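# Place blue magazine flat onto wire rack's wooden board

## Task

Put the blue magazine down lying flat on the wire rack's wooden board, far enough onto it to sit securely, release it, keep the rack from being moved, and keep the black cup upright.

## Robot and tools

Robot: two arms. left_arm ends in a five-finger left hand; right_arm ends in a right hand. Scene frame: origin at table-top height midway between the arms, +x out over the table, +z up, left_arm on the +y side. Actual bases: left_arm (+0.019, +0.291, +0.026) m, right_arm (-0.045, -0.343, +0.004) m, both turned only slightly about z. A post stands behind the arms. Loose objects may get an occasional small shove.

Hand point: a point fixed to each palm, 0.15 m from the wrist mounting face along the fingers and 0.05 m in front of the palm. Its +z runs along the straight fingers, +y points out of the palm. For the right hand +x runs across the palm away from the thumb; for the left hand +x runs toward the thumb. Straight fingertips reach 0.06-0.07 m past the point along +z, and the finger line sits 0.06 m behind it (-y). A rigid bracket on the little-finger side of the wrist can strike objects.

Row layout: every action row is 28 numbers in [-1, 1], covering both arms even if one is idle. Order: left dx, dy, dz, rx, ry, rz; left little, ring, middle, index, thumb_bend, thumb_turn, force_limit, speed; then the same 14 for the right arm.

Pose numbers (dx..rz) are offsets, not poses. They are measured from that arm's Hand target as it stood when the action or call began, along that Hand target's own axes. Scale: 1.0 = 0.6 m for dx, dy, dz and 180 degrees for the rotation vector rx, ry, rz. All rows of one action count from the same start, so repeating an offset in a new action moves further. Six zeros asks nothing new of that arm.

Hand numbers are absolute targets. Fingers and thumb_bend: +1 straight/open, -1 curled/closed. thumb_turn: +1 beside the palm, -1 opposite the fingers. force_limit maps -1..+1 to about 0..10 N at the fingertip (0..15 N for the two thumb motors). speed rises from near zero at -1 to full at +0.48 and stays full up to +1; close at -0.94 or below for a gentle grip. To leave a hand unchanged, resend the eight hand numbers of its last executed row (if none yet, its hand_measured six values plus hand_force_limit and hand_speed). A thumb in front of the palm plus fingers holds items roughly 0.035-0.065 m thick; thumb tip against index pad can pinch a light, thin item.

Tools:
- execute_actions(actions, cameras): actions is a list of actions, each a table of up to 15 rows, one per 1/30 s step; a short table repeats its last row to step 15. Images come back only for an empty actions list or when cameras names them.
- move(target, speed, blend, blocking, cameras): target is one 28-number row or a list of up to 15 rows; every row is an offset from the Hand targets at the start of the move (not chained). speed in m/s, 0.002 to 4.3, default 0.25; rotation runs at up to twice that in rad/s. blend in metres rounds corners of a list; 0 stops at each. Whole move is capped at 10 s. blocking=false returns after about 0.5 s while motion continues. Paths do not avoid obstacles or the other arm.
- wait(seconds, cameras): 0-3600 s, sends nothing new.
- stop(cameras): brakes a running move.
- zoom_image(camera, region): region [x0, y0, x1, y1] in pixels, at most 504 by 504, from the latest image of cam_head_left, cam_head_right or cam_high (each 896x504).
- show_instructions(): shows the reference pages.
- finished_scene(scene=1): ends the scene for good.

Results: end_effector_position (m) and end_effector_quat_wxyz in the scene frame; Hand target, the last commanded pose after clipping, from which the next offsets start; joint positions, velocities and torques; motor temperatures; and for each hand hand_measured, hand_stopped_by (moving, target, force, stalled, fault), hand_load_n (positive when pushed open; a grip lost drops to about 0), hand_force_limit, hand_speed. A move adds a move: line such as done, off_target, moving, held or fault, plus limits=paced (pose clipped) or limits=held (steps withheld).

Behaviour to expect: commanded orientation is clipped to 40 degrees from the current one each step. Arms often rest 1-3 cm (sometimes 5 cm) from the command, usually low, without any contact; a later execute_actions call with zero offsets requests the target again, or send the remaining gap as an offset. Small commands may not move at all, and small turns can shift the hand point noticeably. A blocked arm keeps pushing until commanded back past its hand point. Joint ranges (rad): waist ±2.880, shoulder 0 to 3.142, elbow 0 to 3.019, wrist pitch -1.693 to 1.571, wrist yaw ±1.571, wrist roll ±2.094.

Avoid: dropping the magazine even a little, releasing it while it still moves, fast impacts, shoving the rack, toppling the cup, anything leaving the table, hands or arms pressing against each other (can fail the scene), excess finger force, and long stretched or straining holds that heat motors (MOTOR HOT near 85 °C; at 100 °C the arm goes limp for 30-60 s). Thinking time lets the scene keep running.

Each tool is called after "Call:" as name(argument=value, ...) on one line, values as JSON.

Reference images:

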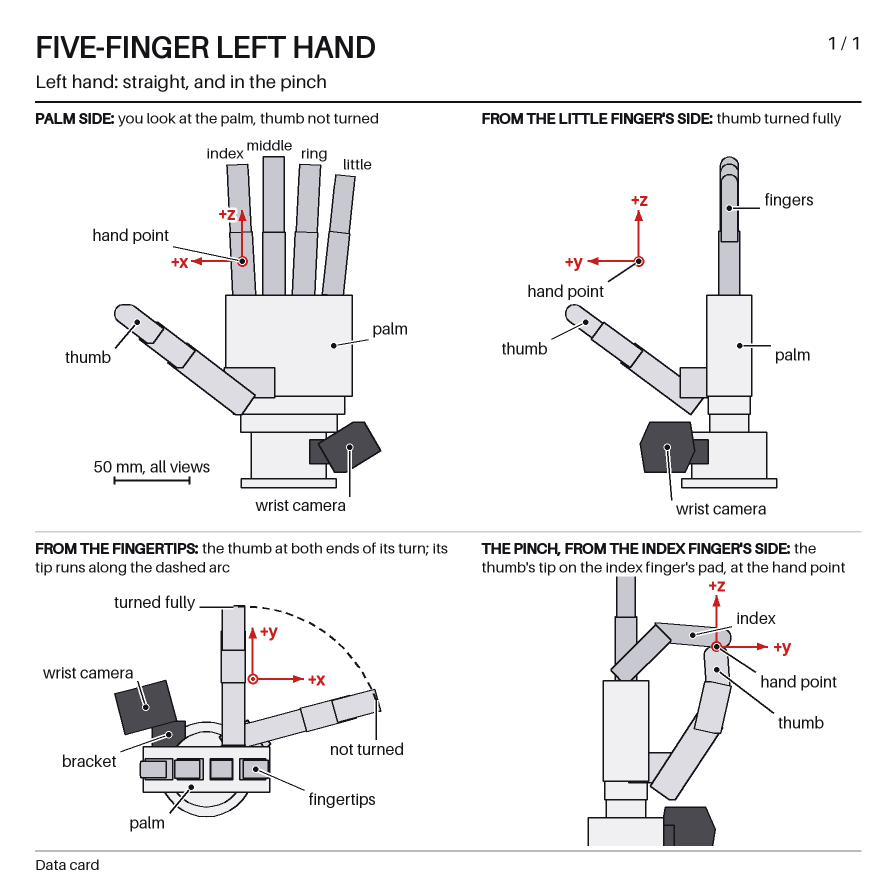

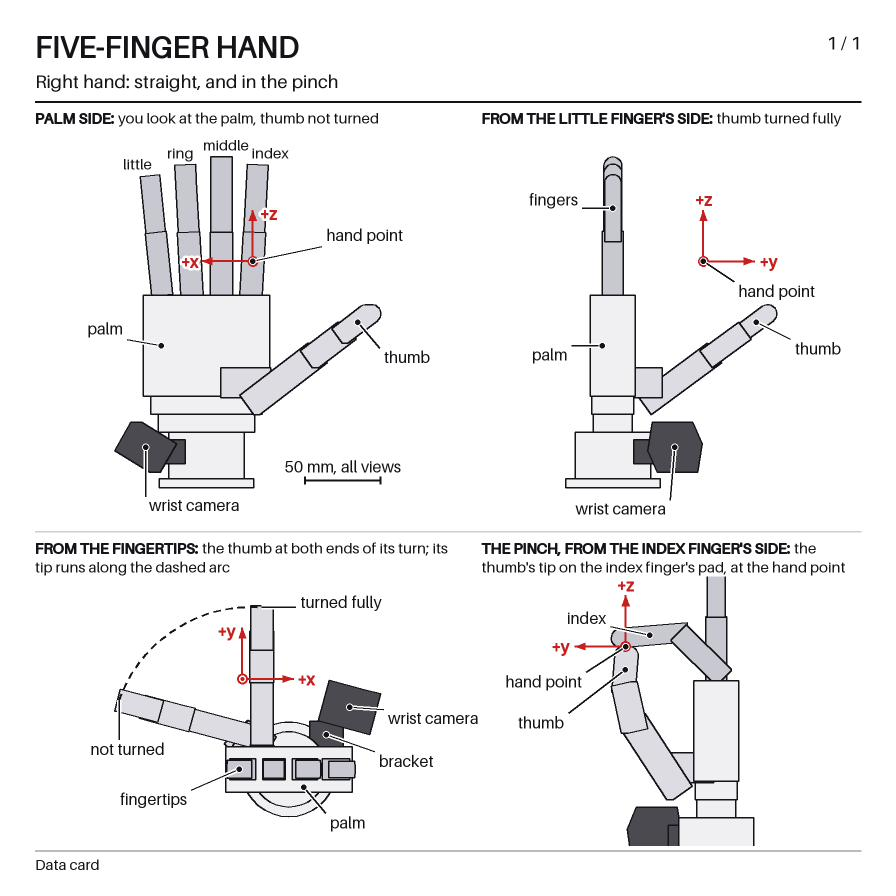

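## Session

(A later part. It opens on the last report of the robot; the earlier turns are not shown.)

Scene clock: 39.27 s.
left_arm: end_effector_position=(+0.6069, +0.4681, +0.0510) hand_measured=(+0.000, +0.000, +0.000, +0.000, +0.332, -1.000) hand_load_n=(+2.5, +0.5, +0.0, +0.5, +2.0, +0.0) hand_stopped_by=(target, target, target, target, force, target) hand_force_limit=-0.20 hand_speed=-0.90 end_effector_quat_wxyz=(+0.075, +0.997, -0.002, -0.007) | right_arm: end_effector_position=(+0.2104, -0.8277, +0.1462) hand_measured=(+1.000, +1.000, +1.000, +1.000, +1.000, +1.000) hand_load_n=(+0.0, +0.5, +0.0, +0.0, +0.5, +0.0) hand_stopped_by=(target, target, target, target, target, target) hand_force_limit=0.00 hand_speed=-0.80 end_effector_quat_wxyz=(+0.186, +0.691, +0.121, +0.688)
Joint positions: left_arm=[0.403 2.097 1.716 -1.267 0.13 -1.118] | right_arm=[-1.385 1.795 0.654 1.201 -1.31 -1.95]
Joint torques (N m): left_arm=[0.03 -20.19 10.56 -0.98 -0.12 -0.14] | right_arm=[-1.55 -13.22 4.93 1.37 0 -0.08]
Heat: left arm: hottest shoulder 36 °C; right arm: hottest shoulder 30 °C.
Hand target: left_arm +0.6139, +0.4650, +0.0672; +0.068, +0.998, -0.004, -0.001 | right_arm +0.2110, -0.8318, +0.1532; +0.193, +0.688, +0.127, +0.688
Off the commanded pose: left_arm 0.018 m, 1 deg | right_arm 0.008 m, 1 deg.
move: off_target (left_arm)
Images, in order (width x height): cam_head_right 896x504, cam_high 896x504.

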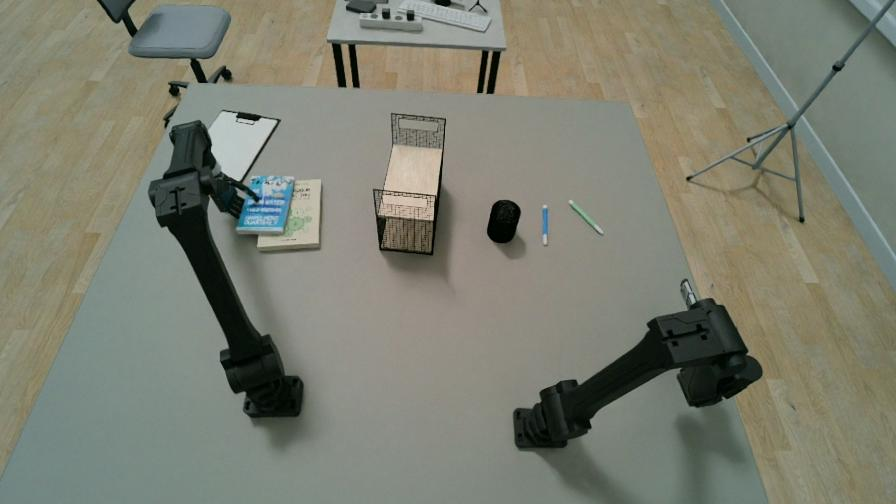

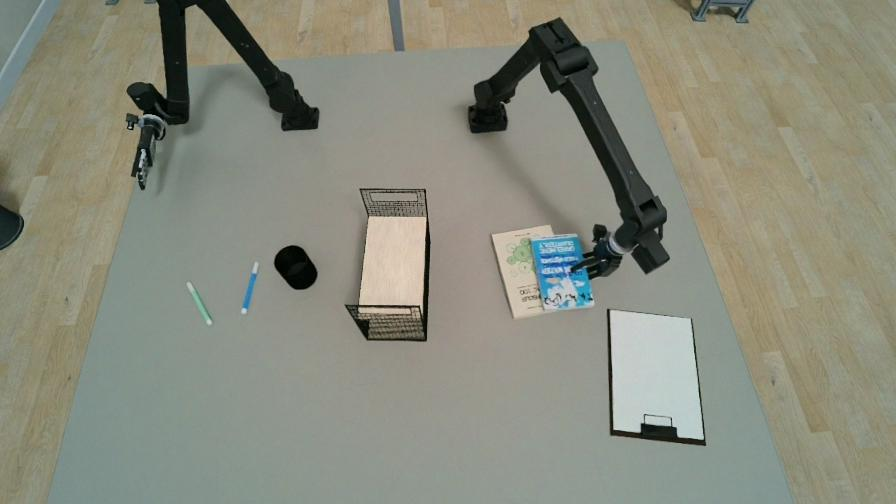

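Call:
execute_actions(actions=[[[0,0,0,0,0,0,0,-0.2,-0.2,-0.2,-0.5,-1,-0.6,-0.94,0,0,0,0,0,0,1,1,1,1,1,1,0,-0.8]]], cameras=["cam_high","cam_head_right"])

Call:
zoom_image(camera="cam_head_right", region=[210, 160, 300, 250])

Scene clock: 40.33 s.
left_arm: end_effector_position=(+0.6066, +0.4679, +0.0511) hand_measured=(+0.000, -0.016, -0.060, -0.090, +0.332, -1.000) hand_load_n=(+1.0, +1.0, +2.0, +2.0, +3.0, +0.0) hand_stopped_by=(target, force, force, force, force, target) hand_force_limit=-0.60 hand_speed=-0.94 end_effector_quat_wxyz=(+0.076, +0.997, +0.000, -0.008) | right_arm: end_effector_position=(+0.2104, -0.8277, +0.1462) hand_measured=(+1.000, +1.000, +1.000, +1.000, +1.000, +1.000) hand_load_n=(+0.0, +0.0, +0.0, +0.0, +0.0, +0.0) hand_stopped_by=(target, target, target, target, target, target) hand_force_limit=0.00 hand_speed=-0.80 end_effector_quat_wxyz=(+0.186, +0.691, +0.121, +0.688)
Joint positions: left_arm=[0.403 2.097 1.716 -1.269 0.13 -1.122] | right_arm=[-1.385 1.795 0.654 1.201 -1.31 -1.95]
Joint torques (N m): left_arm=[0.79 -19.72 10.69 -0.9 -0.15 -0.05] | right_arm=[-1.44 -13.27 4.94 1.39 0.01 -0.08]
Heat: left arm: hottest shoulder 36 °C; right arm: hottest shoulder 30 °C.
Hand target: left_arm +0.6139, +0.4650, +0.0672; +0.068, +0.998, -0.004, -0.001 | right_arm +0.2110, -0.8318, +0.1532; +0.193, +0.688, +0.127, +0.688
Off the commanded pose: left_arm 0.018 m, 1 deg | right_arm 0.008 m, 1 deg.
Images, in order (width x height): cam_head_right 896x504, cam_high 896x504.

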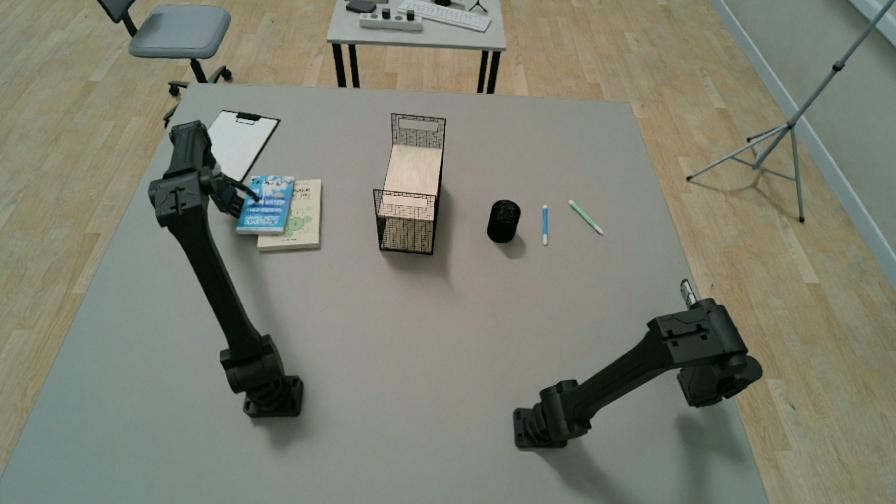

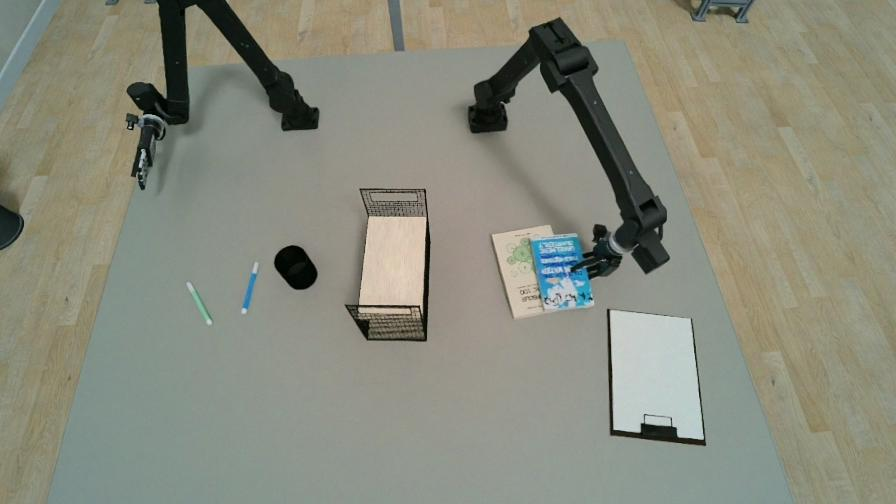

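Scaled by 5.600 from the camera's image (finer frame: 1280x720).

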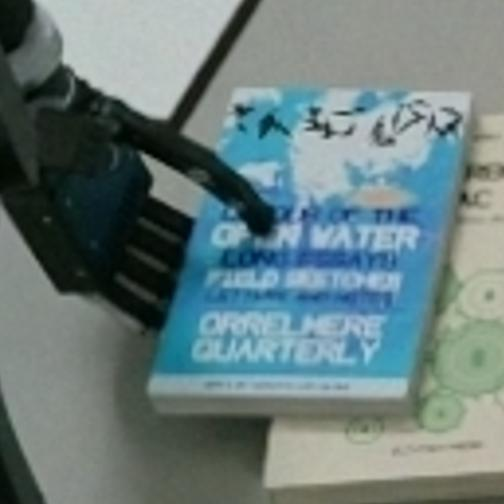

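Call:
move(target=[0,-0.0034,0.0245,0,0,0,0,0,0,0,1,-1,0,-0.3,0,0,0,0,0,0,1,1,1,1,1,1,0,-0.8], speed=0.05, cameras=["cam_high"])

Call:
zoom_image(camera="cam_high", region=[540, 230, 640, 310])

Scene clock: 43.10 s.
left_arm: end_effector_position=(+0.6077, +0.4684, +0.0505) hand_measured=(+0.000, +0.000, +0.000, +0.000, +1.000, -1.000) hand_load_n=(+1.0, +0.5, +0.5, +0.5, +0.0, +0.0) hand_stopped_by=(target, target, target, target, target, target) hand_force_limit=0.00 hand_speed=-0.30 end_effector_quat_wxyz=(+0.072, +0.997, +0.000, -0.006) | right_arm: end_effector_position=(+0.2104, -0.8277, +0.1462) hand_measured=(+1.000, +1.000, +1.000, +1.000, +1.000, +1.000) hand_load_n=(+0.0, +0.0, +0.0, +0.0, +0.0, +0.0) hand_stopped_by=(target, target, target, target, target, target) hand_force_limit=0.00 hand_speed=-0.80 end_effector_quat_wxyz=(+0.186, +0.691, +0.121, +0.688)
Joint positions: left_arm=[0.402 2.097 1.716 -1.264 0.125 -1.123] | right_arm=[-1.385 1.795 0.654 1.201 -1.31 -1.95]
Joint torques (N m): left_arm=[1.14 -18.78 9.26 0.23 0.05 -0.06] | right_arm=[-1.55 -13.22 4.92 1.36 0 -0.09]
Heat: left arm: hottest shoulder 37 °C; right arm: hottest shoulder 30 °C.
Hand target: left_arm +0.6139, +0.4649, +0.0523; +0.068, +0.998, -0.004, -0.001 | right_arm +0.2110, -0.8318, +0.1532; +0.193, +0.688, +0.127, +0.688
Off the commanded pose: left_arm 0.007 m, 1 deg | right_arm 0.008 m, 1 deg.
move: done

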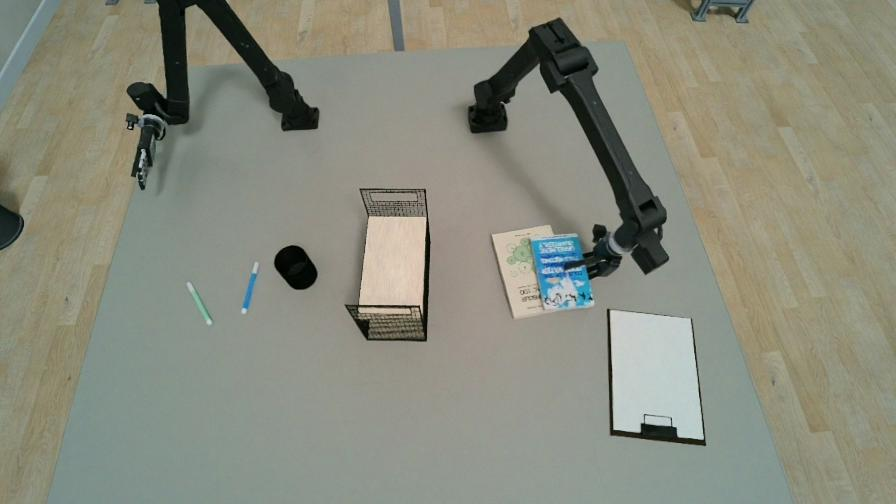

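Scaled by 5.040 from the camera's image (finer frame: 1280x720).

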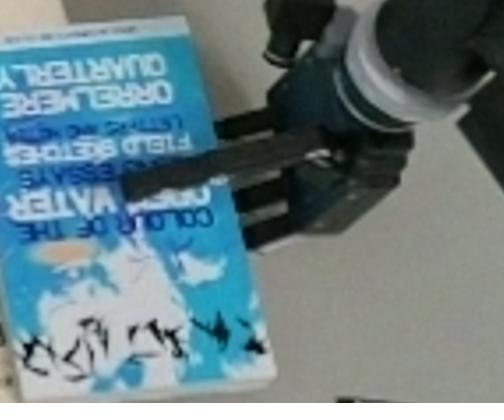

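Call:
move(target=[0,0.0103,-0.0023,-0.042,0,0,0.1,0.1,0.1,0.1,1,-1,0,-0.3,0,0,0,0,0,0,1,1,1,1,1,1,0,-0.8], speed=0.05, cameras=["cam_high"])

Call:
zoom_image(camera="cam_high", region=[540, 230, 640, 310])

Scene clock: 45.20 s.
left_arm: end_effector_position=(+0.6080, +0.4525, +0.0524) hand_measured=(+0.100, +0.100, +0.100, +0.100, +1.000, -1.000) hand_load_n=(+0.0, +0.0, +0.0, +0.0, +0.0, +0.0) hand_stopped_by=(target, target, target, target, target, target) hand_force_limit=0.00 hand_speed=-0.30 end_effector_quat_wxyz=(+0.131, +0.991, +0.002, -0.005) | right_arm: end_effector_position=(+0.2104, -0.8277, +0.1462) hand_measured=(+1.000, +1.000, +1.000, +1.000, +1.000, +1.000) hand_load_n=(+0.0, +0.0, +0.0, +0.0, +0.0, +0.0) hand_stopped_by=(target, target, target, target, target, target) hand_force_limit=0.00 hand_speed=-0.80 end_effector_quat_wxyz=(+0.186, +0.691, +0.121, +0.688)
Joint positions: left_arm=[0.409 2.121 1.728 -1.304 0.232 -1.109] | right_arm=[-1.385 1.795 0.654 1.201 -1.31 -1.95]
Joint torques (N m): left_arm=[1.96 -17.32 11.92 -0.72 0.53 0.13] | right_arm=[-1.44 -13.22 4.92 1.4 0 -0.08]
Heat: left arm: hottest shoulder 37 °C; right arm: hottest shoulder 31 °C.
Hand target: left_arm +0.6139, +0.4590, +0.0545; +0.133, +0.991, -0.004, -0.001 | right_arm +0.2110, -0.8318, +0.1532; +0.193, +0.688, +0.127, +0.688
Off the commanded pose: left_arm 0.009 m, 1 deg | right_arm 0.008 m, 1 deg.
move: done

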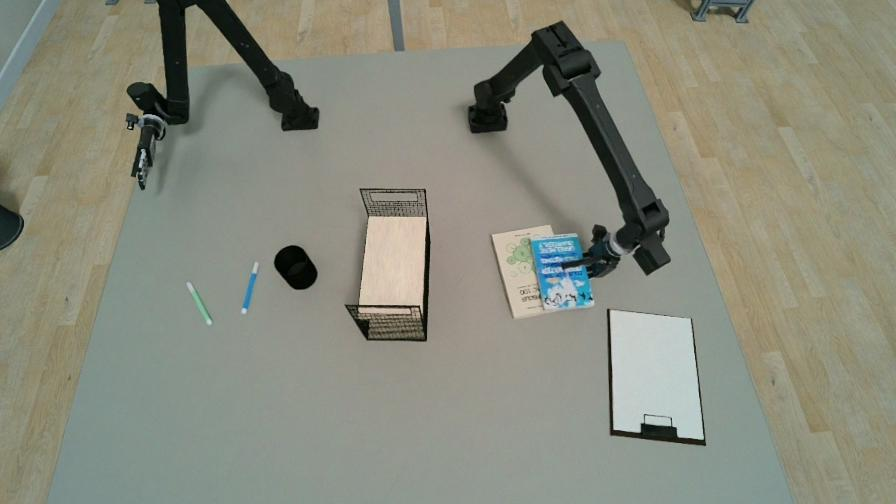

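Scaled by 5.040 from the camera's image (finer frame: 1280x720).

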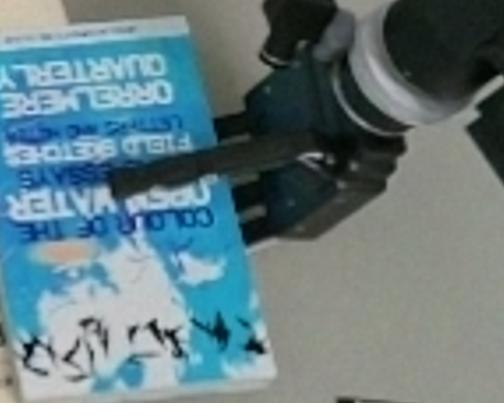

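Call:
execute_actions(actions=[[[0,0,0,0,0,0,0.1,0.1,0.1,0.1,-0.7,-1,-0.2,-0.88,0,0,0,0,0,0,1,1,1,1,1,1,0,-0.8]]])

Call:
wait(seconds=2.5, cameras=["cam_high","cam_head_right"])

Call:
zoom_image(camera="cam_high", region=[540, 230, 640, 310])

Call:
zoom_image(camera="cam_head_right", region=[210, 160, 300, 250])

Scene clock: 49.07 s.
left_arm: end_effector_position=(+0.6079, +0.4525, +0.0524) hand_measured=(+0.100, +0.100, +0.100, +0.100, +0.414, -1.000) hand_load_n=(+0.0, +0.0, +0.0, +0.0, +0.0, +0.0) hand_stopped_by=(target, target, target, target, moving, target) hand_force_limit=-0.20 hand_speed=-0.88 end_effector_quat_wxyz=(+0.131, +0.991, +0.001, -0.005) | right_arm: end_effector_position=(+0.2104, -0.8277, +0.1462) hand_measured=(+1.000, +1.000, +1.000, +1.000, +1.000, +1.000) hand_load_n=(+0.0, +0.0, +0.0, +0.0, +0.0, +0.0) hand_stopped_by=(target, target, target, target, target, target) hand_force_limit=0.00 hand_speed=-0.80 end_effector_quat_wxyz=(+0.186, +0.691, +0.121, +0.688)
Joint positions: left_arm=[0.409 2.121 1.728 -1.304 0.232 -1.108] | right_arm=[-1.385 1.795 0.654 1.201 -1.31 -1.95]
Joint torques (N m): left_arm=[2.43 -17.79 11.71 -0.91 0.53 0.17] | right_arm=[-1.49 -13.27 4.93 1.37 0 -0.08]
Heat: left arm: hottest shoulder 37 °C; right arm: hottest shoulder 31 °C.
Hand target: left_arm +0.6138, +0.4590, +0.0545; +0.133, +0.991, -0.004, -0.001 | right_arm +0.2110, -0.8318, +0.1532; +0.193, +0.688, +0.127, +0.688
Off the commanded pose: left_arm 0.009 m, 1 deg | right_arm 0.008 m, 1 deg.
not at rest: the robot was still moving 3 seconds after this call's last action.

Scene clock: 51.57 s.
left_arm: end_effector_position=(+0.6081, +0.4517, +0.0547) hand_measured=(+0.100, +0.100, +0.100, +0.100, +0.166, -1.000) hand_load_n=(+0.5, +0.0, +3.5, +0.0, +6.0, +0.0) hand_stopped_by=(target, target, target, target, force, target) hand_force_limit=-0.20 hand_speed=-0.88 end_effector_quat_wxyz=(+0.133, +0.991, -0.002, -0.004) | right_arm: end_effector_position=(+0.2104, -0.8277, +0.1462) hand_measured=(+1.000, +1.000, +1.000, +1.000, +1.000, +1.000) hand_load_n=(+0.0, +0.0, +0.0, +0.0, +0.0, +0.0) hand_stopped_by=(target, target, target, target, target, target) hand_force_limit=0.00 hand_speed=-0.80 end_effector_quat_wxyz=(+0.186, +0.691, +0.121, +0.688)
Joint positions: left_arm=[0.409 2.121 1.733 -1.31 0.236 -1.1] | right_arm=[-1.385 1.795 0.654 1.201 -1.31 -1.95]
Joint torques (N m): left_arm=[2.32 -17.79 11.33 -0.47 0.31 0.07] | right_arm=[-1.55 -13.27 4.92 1.39 0 -0.08]
Heat: left arm: hottest shoulder 37 °C; right arm: hottest shoulder 31 °C.
Hand target: left_arm +0.6138, +0.4590, +0.0545; +0.133, +0.991, -0.004, -0.001 | right_arm +0.2110, -0.8318, +0.1532; +0.193, +0.688, +0.127, +0.688
Off the commanded pose: left_arm 0.009 m, 0 deg | right_arm 0.008 m, 1 deg.
wait: 2.50 s; at rest by 1.57 s
Images, in order (width x height): cam_head_right 896x504, cam_high 896x504.

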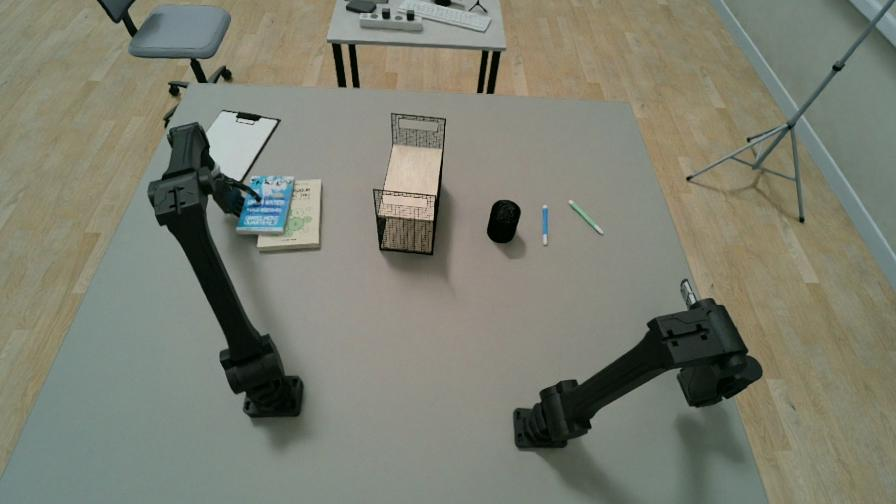

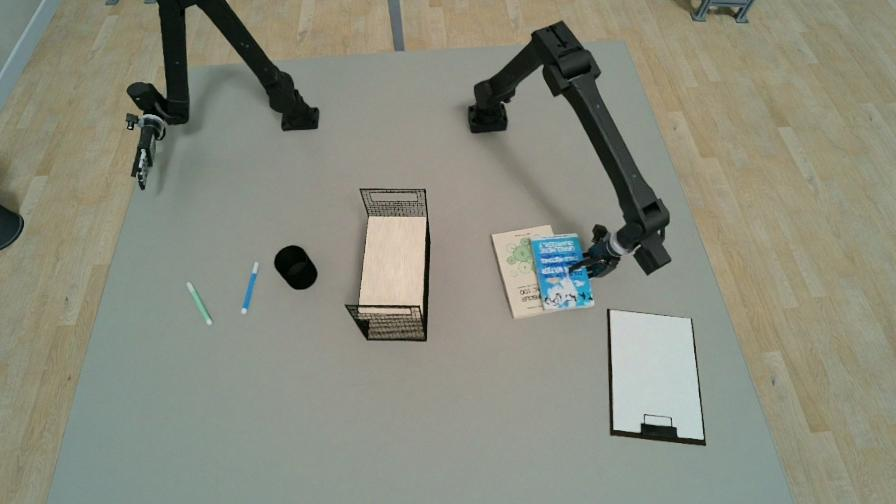

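Scaled by 5.040 from the camera's image (finer frame: 1280x720).

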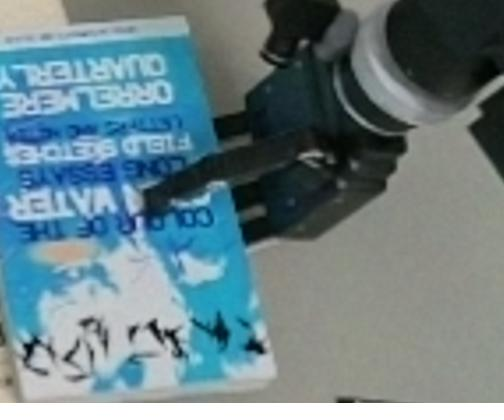

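Scaled by 5.600 from the camera's image (finer frame: 1280x720).

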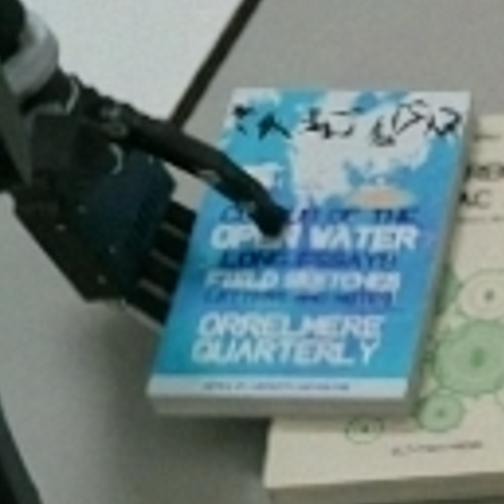

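Call:
zoom_image(camera="cam_high", region=[560, 245, 620, 290])

Call:
zoom_image(camera="cam_head_right", region=[220, 175, 270, 225])

Scaled by 8.400 from the camera's image (finer frame: 1280x720).

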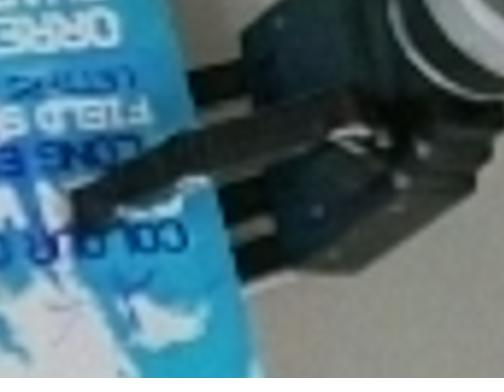

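Scaled by 10.080 from the camera's image (finer frame: 1280x720).

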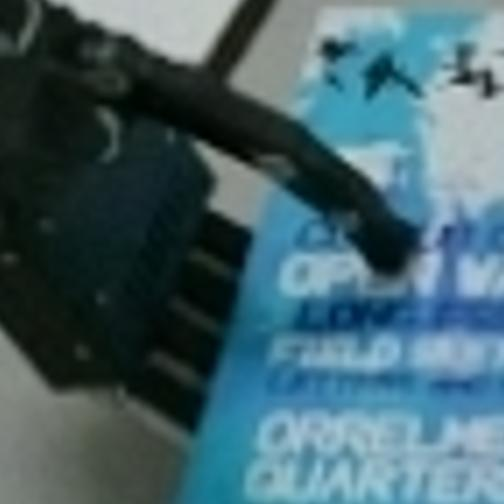

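Call:
execute_actions(actions=[[[0,0,0,0,0,0,-0.1,-0.1,0.1,-0.1,-0.7,-1,-0.5,-0.94,0,0,0,0,0,0,1,1,1,1,1,1,0,-0.8]]])

Scene clock: 53.47 s.
left_arm: end_effector_position=(+0.6075, +0.4529, +0.0541) hand_measured=(-0.012, -0.018, +0.100, -0.028, +0.166, -1.000) hand_load_n=(+3.0, +2.5, +0.5, +2.5, +8.5, +0.5) hand_stopped_by=(force, force, target, force, force, target) hand_force_limit=-0.50 hand_speed=-0.94 end_effector_quat_wxyz=(+0.135, +0.991, -0.002, -0.004) | right_arm: end_effector_position=(+0.2104, -0.8277, +0.1462) hand_measured=(+1.000, +1.000, +1.000, +1.000, +1.000, +1.000) hand_load_n=(+0.0, +0.0, +0.0, +0.0, +0.0, +0.0) hand_stopped_by=(target, target, target, target, target, target) hand_force_limit=0.00 hand_speed=-0.80 end_effector_quat_wxyz=(+0.186, +0.691, +0.121, +0.688)
Joint positions: left_arm=[0.412 2.122 1.733 -1.31 0.239 -1.097] | right_arm=[-1.385 1.795 0.654 1.201 -1.31 -1.95]
Joint torques (N m): left_arm=[1.44 -17.67 11.28 -0.59 0.22 0.06] | right_arm=[-1.49 -13.27 4.9 1.39 0 -0.08]
Heat: left arm: hottest shoulder 37 °C; right arm: hottest shoulder 31 °C.
Hand target: left_arm +0.6138, +0.4591, +0.0544; +0.133, +0.991, -0.004, -0.001 | right_arm +0.2110, -0.8318, +0.1532; +0.193, +0.688, +0.127, +0.688
Off the commanded pose: left_arm 0.009 m, 0 deg | right_arm 0.008 m, 1 deg.

Call:
move(target=[0,0.0207,-0.0721,0,0,0,-0.1,-0.1,0.1,-0.1,-0.7,-1,-0.5,-0.94,0,0,0,0,0,0,1,1,1,1,1,1,0,-0.8], speed=0.06, cameras=["all"])

Call:
zoom_image(camera="cam_high", region=[510, 210, 650, 320])

Call:
zoom_image(camera="cam_head_right", region=[210, 150, 330, 260])

Scene clock: 55.07 s.
left_arm: end_effector_position=(+0.6018, +0.4515, +0.0670) hand_measured=(-0.012, -0.018, +0.100, -0.028, +0.166, -1.000) hand_load_n=(+1.0, +3.5, +1.0, +3.0, +4.0, +1.0) hand_stopped_by=(force, force, target, force, force, target) hand_force_limit=-0.50 hand_speed=-0.94 end_effector_quat_wxyz=(+0.141, +0.990, +0.000, -0.024) | right_arm: end_effector_position=(+0.2104, -0.8277, +0.1462) hand_measured=(+1.000, +1.000, +1.000, +1.000, +1.000, +1.000) hand_load_n=(+0.0, +0.0, +0.0, +0.0, +0.0, +0.0) hand_stopped_by=(target, target, target, target, target, target) hand_force_limit=0.00 hand_speed=-0.80 end_effector_quat_wxyz=(+0.186, +0.691, +0.121, +0.688)
Joint positions: left_arm=[0.412 2.122 1.767 -1.386 0.232 -1.097] | right_arm=[-1.385 1.795 0.654 1.201 -1.31 -1.95]
Joint torques (N m): left_arm=[1.26 -21.25 12.71 -1.18 0.51 0.05] | right_arm=[-1.49 -13.16 4.93 1.37 0 -0.08]
Heat: left arm: hottest shoulder 37 °C; right arm: hottest shoulder 31 °C.
Hand target: left_arm +0.6139, +0.4586, +0.0994; +0.133, +0.991, -0.004, -0.001 | right_arm +0.2110, -0.8318, +0.1532; +0.193, +0.688, +0.127, +0.688
Off the commanded pose: left_arm 0.035 m, 3 deg | right_arm 0.008 m, 1 deg.
move: off_target (left_arm)

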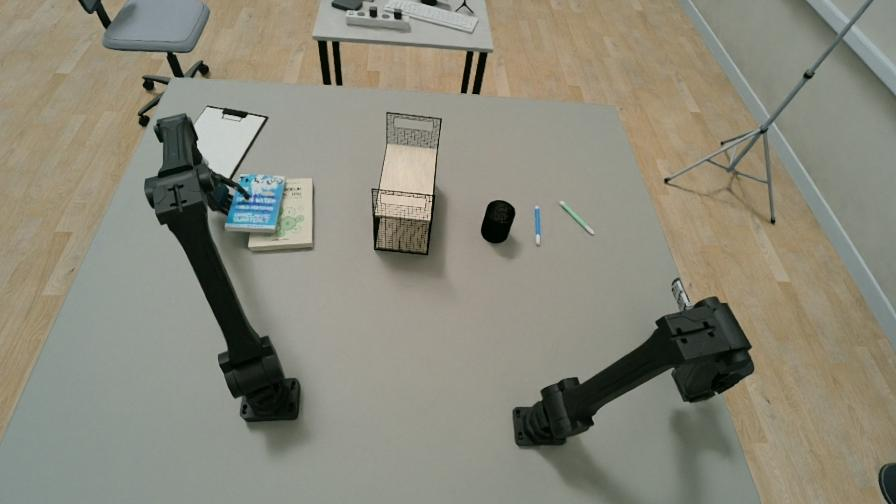

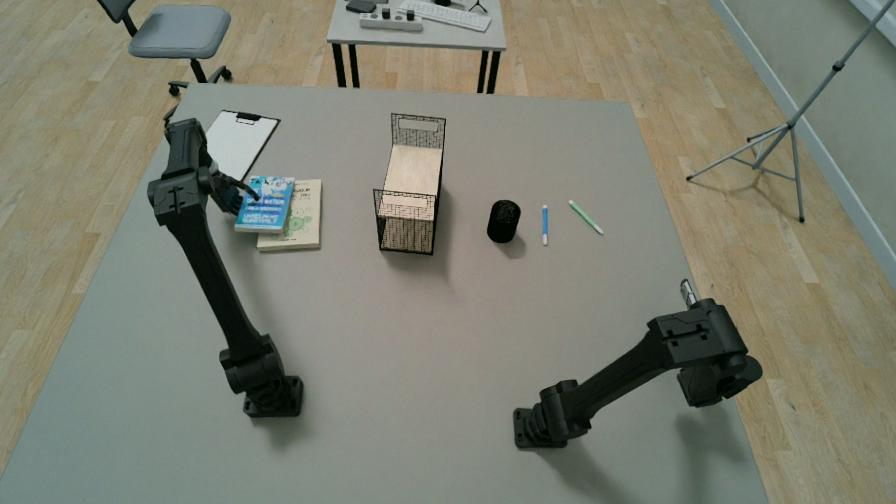

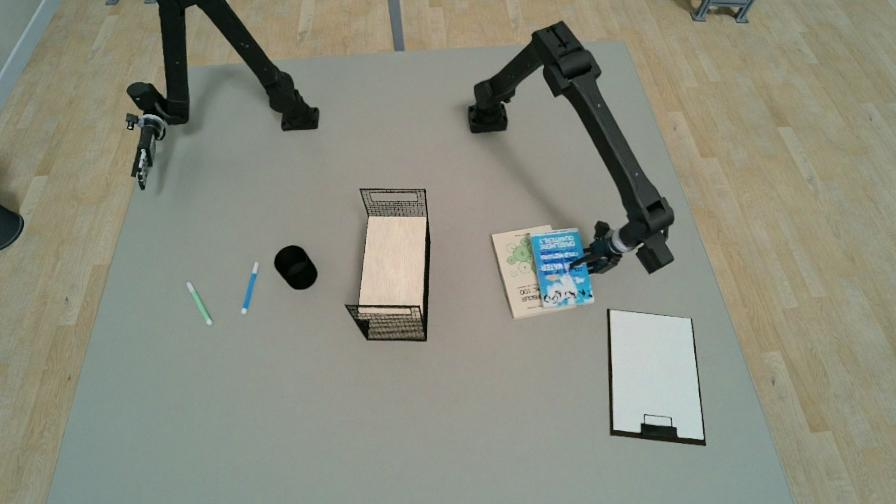

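Scaled by 3.600 from the camera's image (finer frame: 1280x720).

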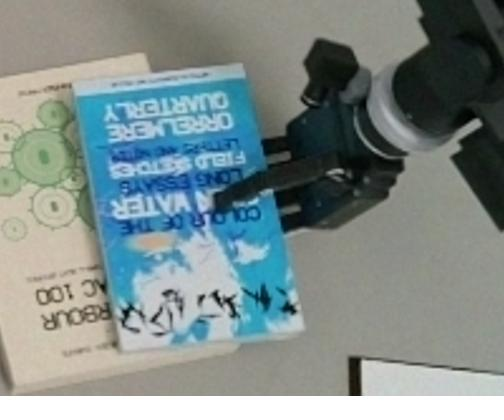

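Scaled by 4.200 from the camera's image (finer frame: 1280x720).

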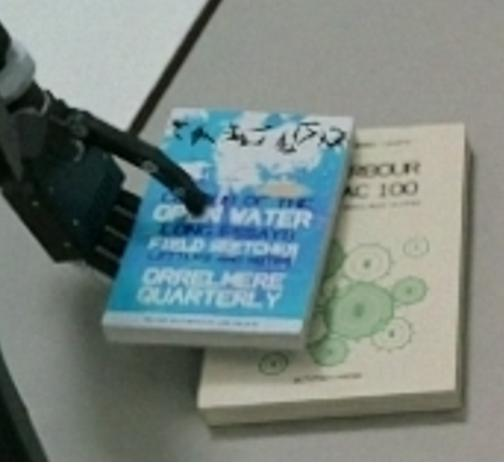

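Call:
execute_actions(actions=[[[0,0,0,0,0,0,-0.1,-0.1,0.1,-0.1,-0.8,-1,0.2,-0.94,0,0,0,0,0,0,1,1,1,1,1,1,0,-0.8]]])

Scene clock: 56.27 s.
left_arm: end_effector_position=(+0.6017, +0.4515, +0.0670) hand_measured=(-0.012, -0.018, +0.100, -0.028, +0.116, -1.000) hand_load_n=(+1.5, +3.5, +1.5, +3.5, +9.0, +1.0) hand_stopped_by=(force, force, target, force, force, target) hand_force_limit=0.20 hand_speed=-0.94 end_effector_quat_wxyz=(+0.141, +0.990, +0.000, -0.024) | right_arm: end_effector_position=(+0.2104, -0.8277, +0.1462) hand_measured=(+1.000, +1.000, +1.000, +1.000, +1.000, +1.000) hand_load_n=(-0.5, +0.0, +0.0, +0.0, +0.0, +0.0) hand_stopped_by=(target, target, target, target, target, target) hand_force_limit=0.00 hand_speed=-0.80 end_effector_quat_wxyz=(+0.186, +0.691, +0.121, +0.688)
Joint positions: left_arm=[0.412 2.122 1.767 -1.386 0.232 -1.097] | right_arm=[-1.385 1.795 0.654 1.201 -1.31 -1.95]
Joint torques (N m): left_arm=[2.32 -21.3 12.75 -1.37 0.51 -0.01] | right_arm=[-1.55 -13.22 4.9 1.39 0 -0.08]
Heat: left arm: hottest shoulder 37 °C; right arm: hottest shoulder 31 °C.
Hand target: left_arm +0.6138, +0.4585, +0.0994; +0.133, +0.991, -0.004, -0.001 | right_arm +0.2110, -0.8318, +0.1532; +0.193, +0.688, +0.127, +0.688
Off the commanded pose: left_arm 0.035 m, 3 deg | right_arm 0.008 m, 1 deg.

Call:
move(target=[0,0.023,-0.08,0,0.012,0,-0.1,-0.1,0.1,-0.1,-0.8,-1,0.2,-0.94,0,0,0,0,0,0,1,1,1,1,1,1,0,-0.8], speed=0.06, cameras=["all"])

Call:
zoom_image(camera="cam_high", region=[490, 190, 650, 320])

Call:
zoom_image(camera="cam_head_right", region=[200, 150, 330, 260])

Scene clock: 57.87 s.
left_arm: end_effector_position=(+0.5981, +0.4477, +0.1033) hand_measured=(-0.012, -0.018, +0.100, -0.028, +0.116, -1.000) hand_load_n=(+0.0, +4.0, +0.0, +6.0, +7.5, +1.0) hand_stopped_by=(force, force, target, force, force, target) hand_force_limit=0.20 hand_speed=-0.94 end_effector_quat_wxyz=(+0.146, +0.989, +0.000, -0.022) | right_arm: end_effector_position=(+0.2104, -0.8277, +0.1462) hand_measured=(+1.000, +1.000, +1.000, +1.000, +1.000, +1.000) hand_load_n=(+0.0, +0.0, +0.0, +0.0, +0.0, +0.0) hand_stopped_by=(target, target, target, target, target, target) hand_force_limit=0.00 hand_speed=-0.80 end_effector_quat_wxyz=(+0.186, +0.691, +0.121, +0.688)
Joint positions: left_arm=[0.412 2.078 1.789 -1.454 0.242 -1.097] | right_arm=[-1.385 1.795 0.654 1.201 -1.31 -1.95]
Joint torques (N m): left_arm=[2.2 -22.3 13.63 -0.85 0.75 0.01] | right_arm=[-1.44 -13.1 4.92 1.36 0 -0.08]
Heat: left arm: hottest shoulder 37 °C; right arm: hottest shoulder 31 °C.
Hand target: left_arm +0.6139, +0.4577, +0.1493; +0.133, +0.991, -0.001, +0.017 | right_arm +0.2110, -0.8318, +0.1532; +0.193, +0.688, +0.127, +0.688
Off the commanded pose: left_arm 0.050 m, 5 deg | right_arm 0.008 m, 1 deg.
move: off_target (left_arm)

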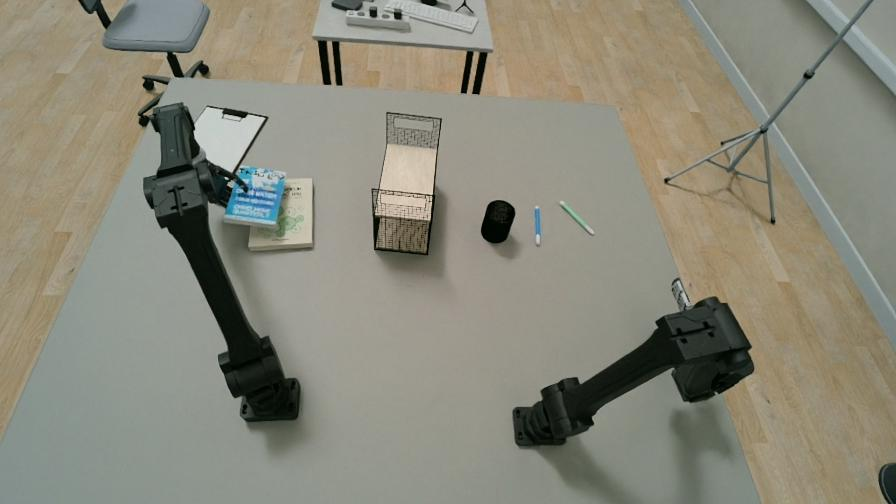

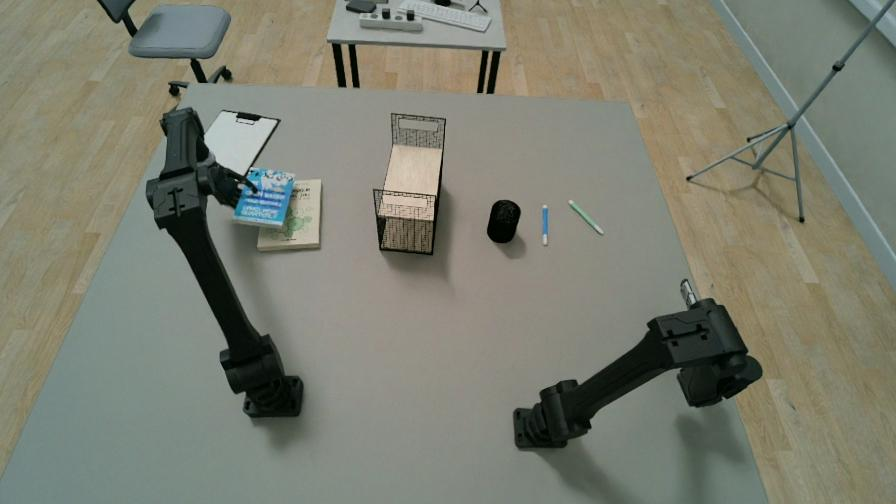

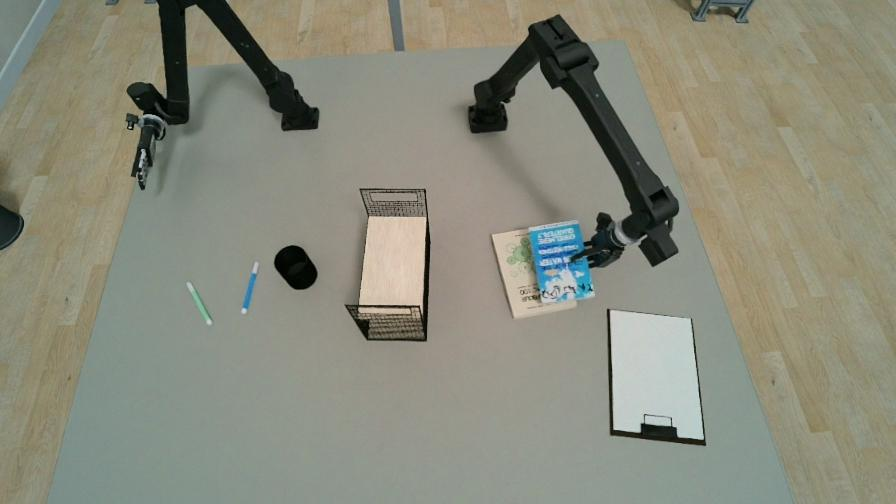

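Scaled by 3.150 from the camera's image (finer frame: 1280x720).

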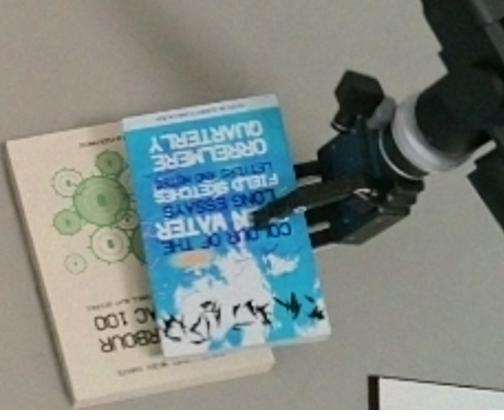

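Scaled by 3.877 from the camera's image (finer frame: 1280x720).

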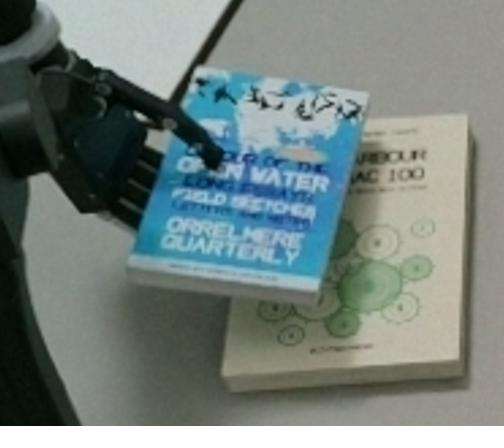

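Call:
move(target=[0.035,0.04,-0.1453,0,0.015,0,-0.1,-0.1,0.1,-0.1,-0.8,-1,0.2,-0.94,0,0,0,0,0,0,1,1,1,1,1,1,0,-0.8], speed=0.08, cameras=["all"])

Call:
zoom_image(camera="cam_high", region=[490, 170, 670, 320])

Call:
zoom_image(camera="cam_head_right", region=[200, 130, 330, 240])

Scene clock: 62.63 s.
left_arm: end_effector_position=(+0.6201, +0.4542, +0.1938) hand_measured=(-0.012, -0.018, +0.100, -0.028, +0.116, -1.000) hand_load_n=(+0.0, +4.0, +0.0, +5.5, +7.0, +1.0) hand_stopped_by=(force, force, target, force, force, target) hand_force_limit=0.20 hand_speed=-0.94 end_effector_quat_wxyz=(+0.146, +0.989, +0.001, +0.002) | right_arm: end_effector_position=(+0.2104, -0.8277, +0.1462) hand_measured=(+1.000, +1.000, +1.000, +1.000, +1.000, +1.000) hand_load_n=(+0.0, +0.0, +0.0, +0.0, +0.0, +0.0) hand_stopped_by=(target, target, target, target, target, target) hand_force_limit=0.00 hand_speed=-0.80 end_effector_quat_wxyz=(+0.186, +0.691, +0.121, +0.688)
Joint positions: left_arm=[0.412 2.064 2.005 -1.639 0.264 -1.103] | right_arm=[-1.385 1.795 0.654 1.201 -1.31 -1.95]
Joint torques (N m): left_arm=[1.73 -22.12 14.45 -0.87 0.85 -0.15] | right_arm=[-1.55 -13.22 4.92 1.39 0.01 -0.08]
Heat: left arm: hottest shoulder 38 °C; right arm: hottest shoulder 31 °C.
Hand target: left_arm +0.6319, +0.4577, +0.2405; +0.133, +0.990, +0.002, +0.041 | right_arm +0.2110, -0.8318, +0.1532; +0.193, +0.688, +0.127, +0.688
Off the commanded pose: left_arm 0.048 m, 5 deg | right_arm 0.008 m, 1 deg.
move: off_target (left_arm)

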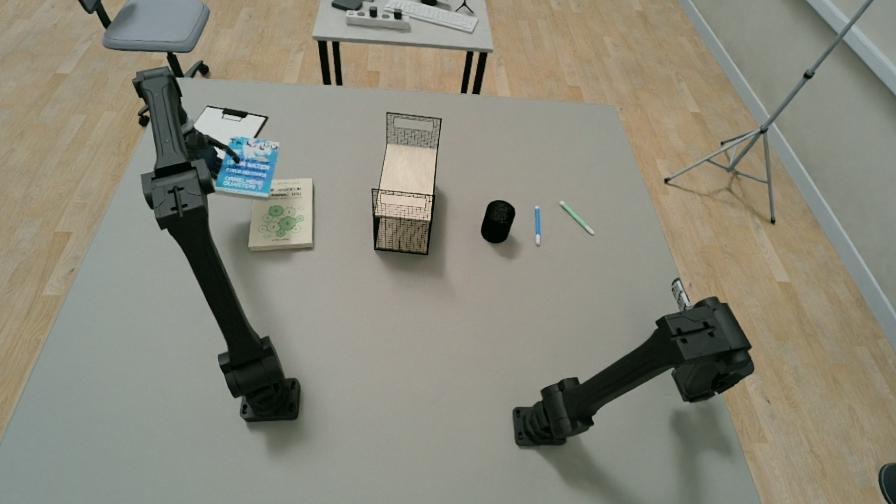

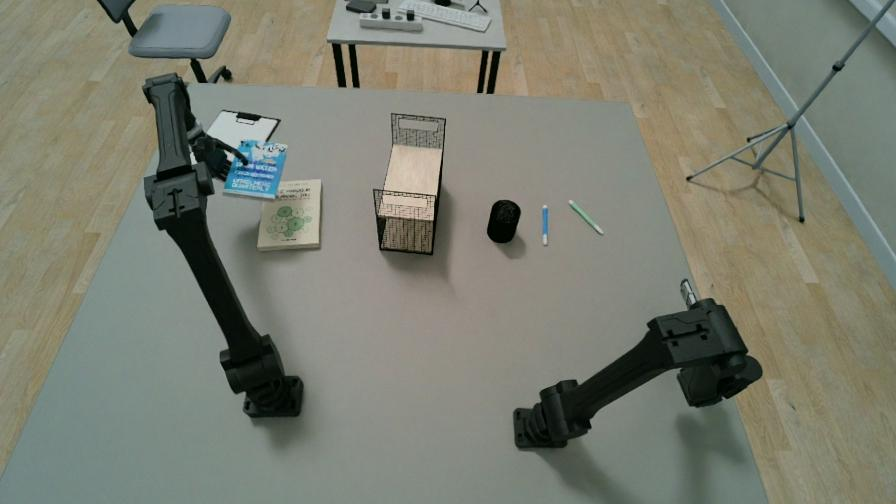

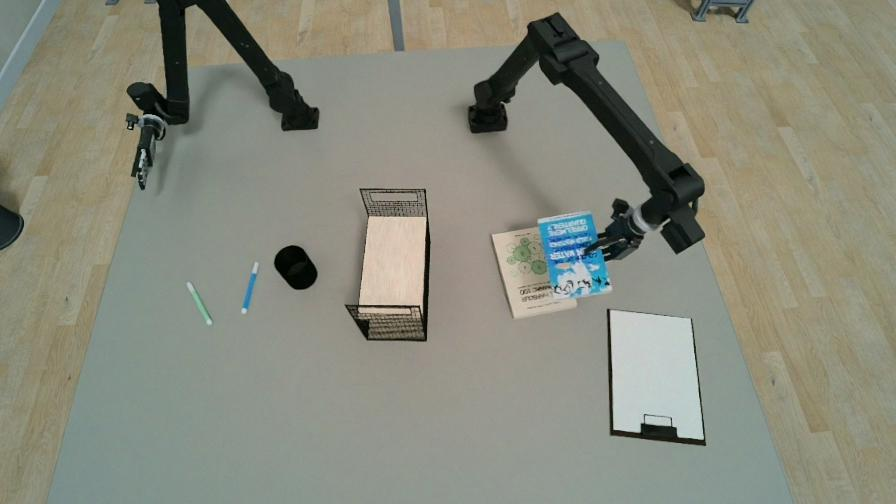

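Scaled by 2.800 from the camera's image (finer frame: 1280x720).

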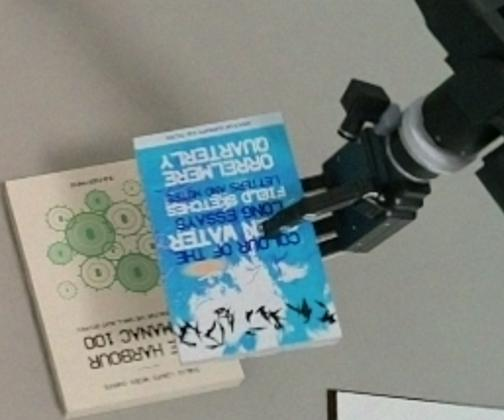

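Scaled by 3.877 from the camera's image (finer frame: 1280x720).

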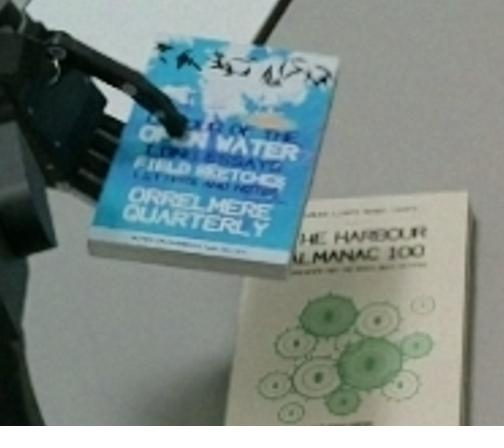

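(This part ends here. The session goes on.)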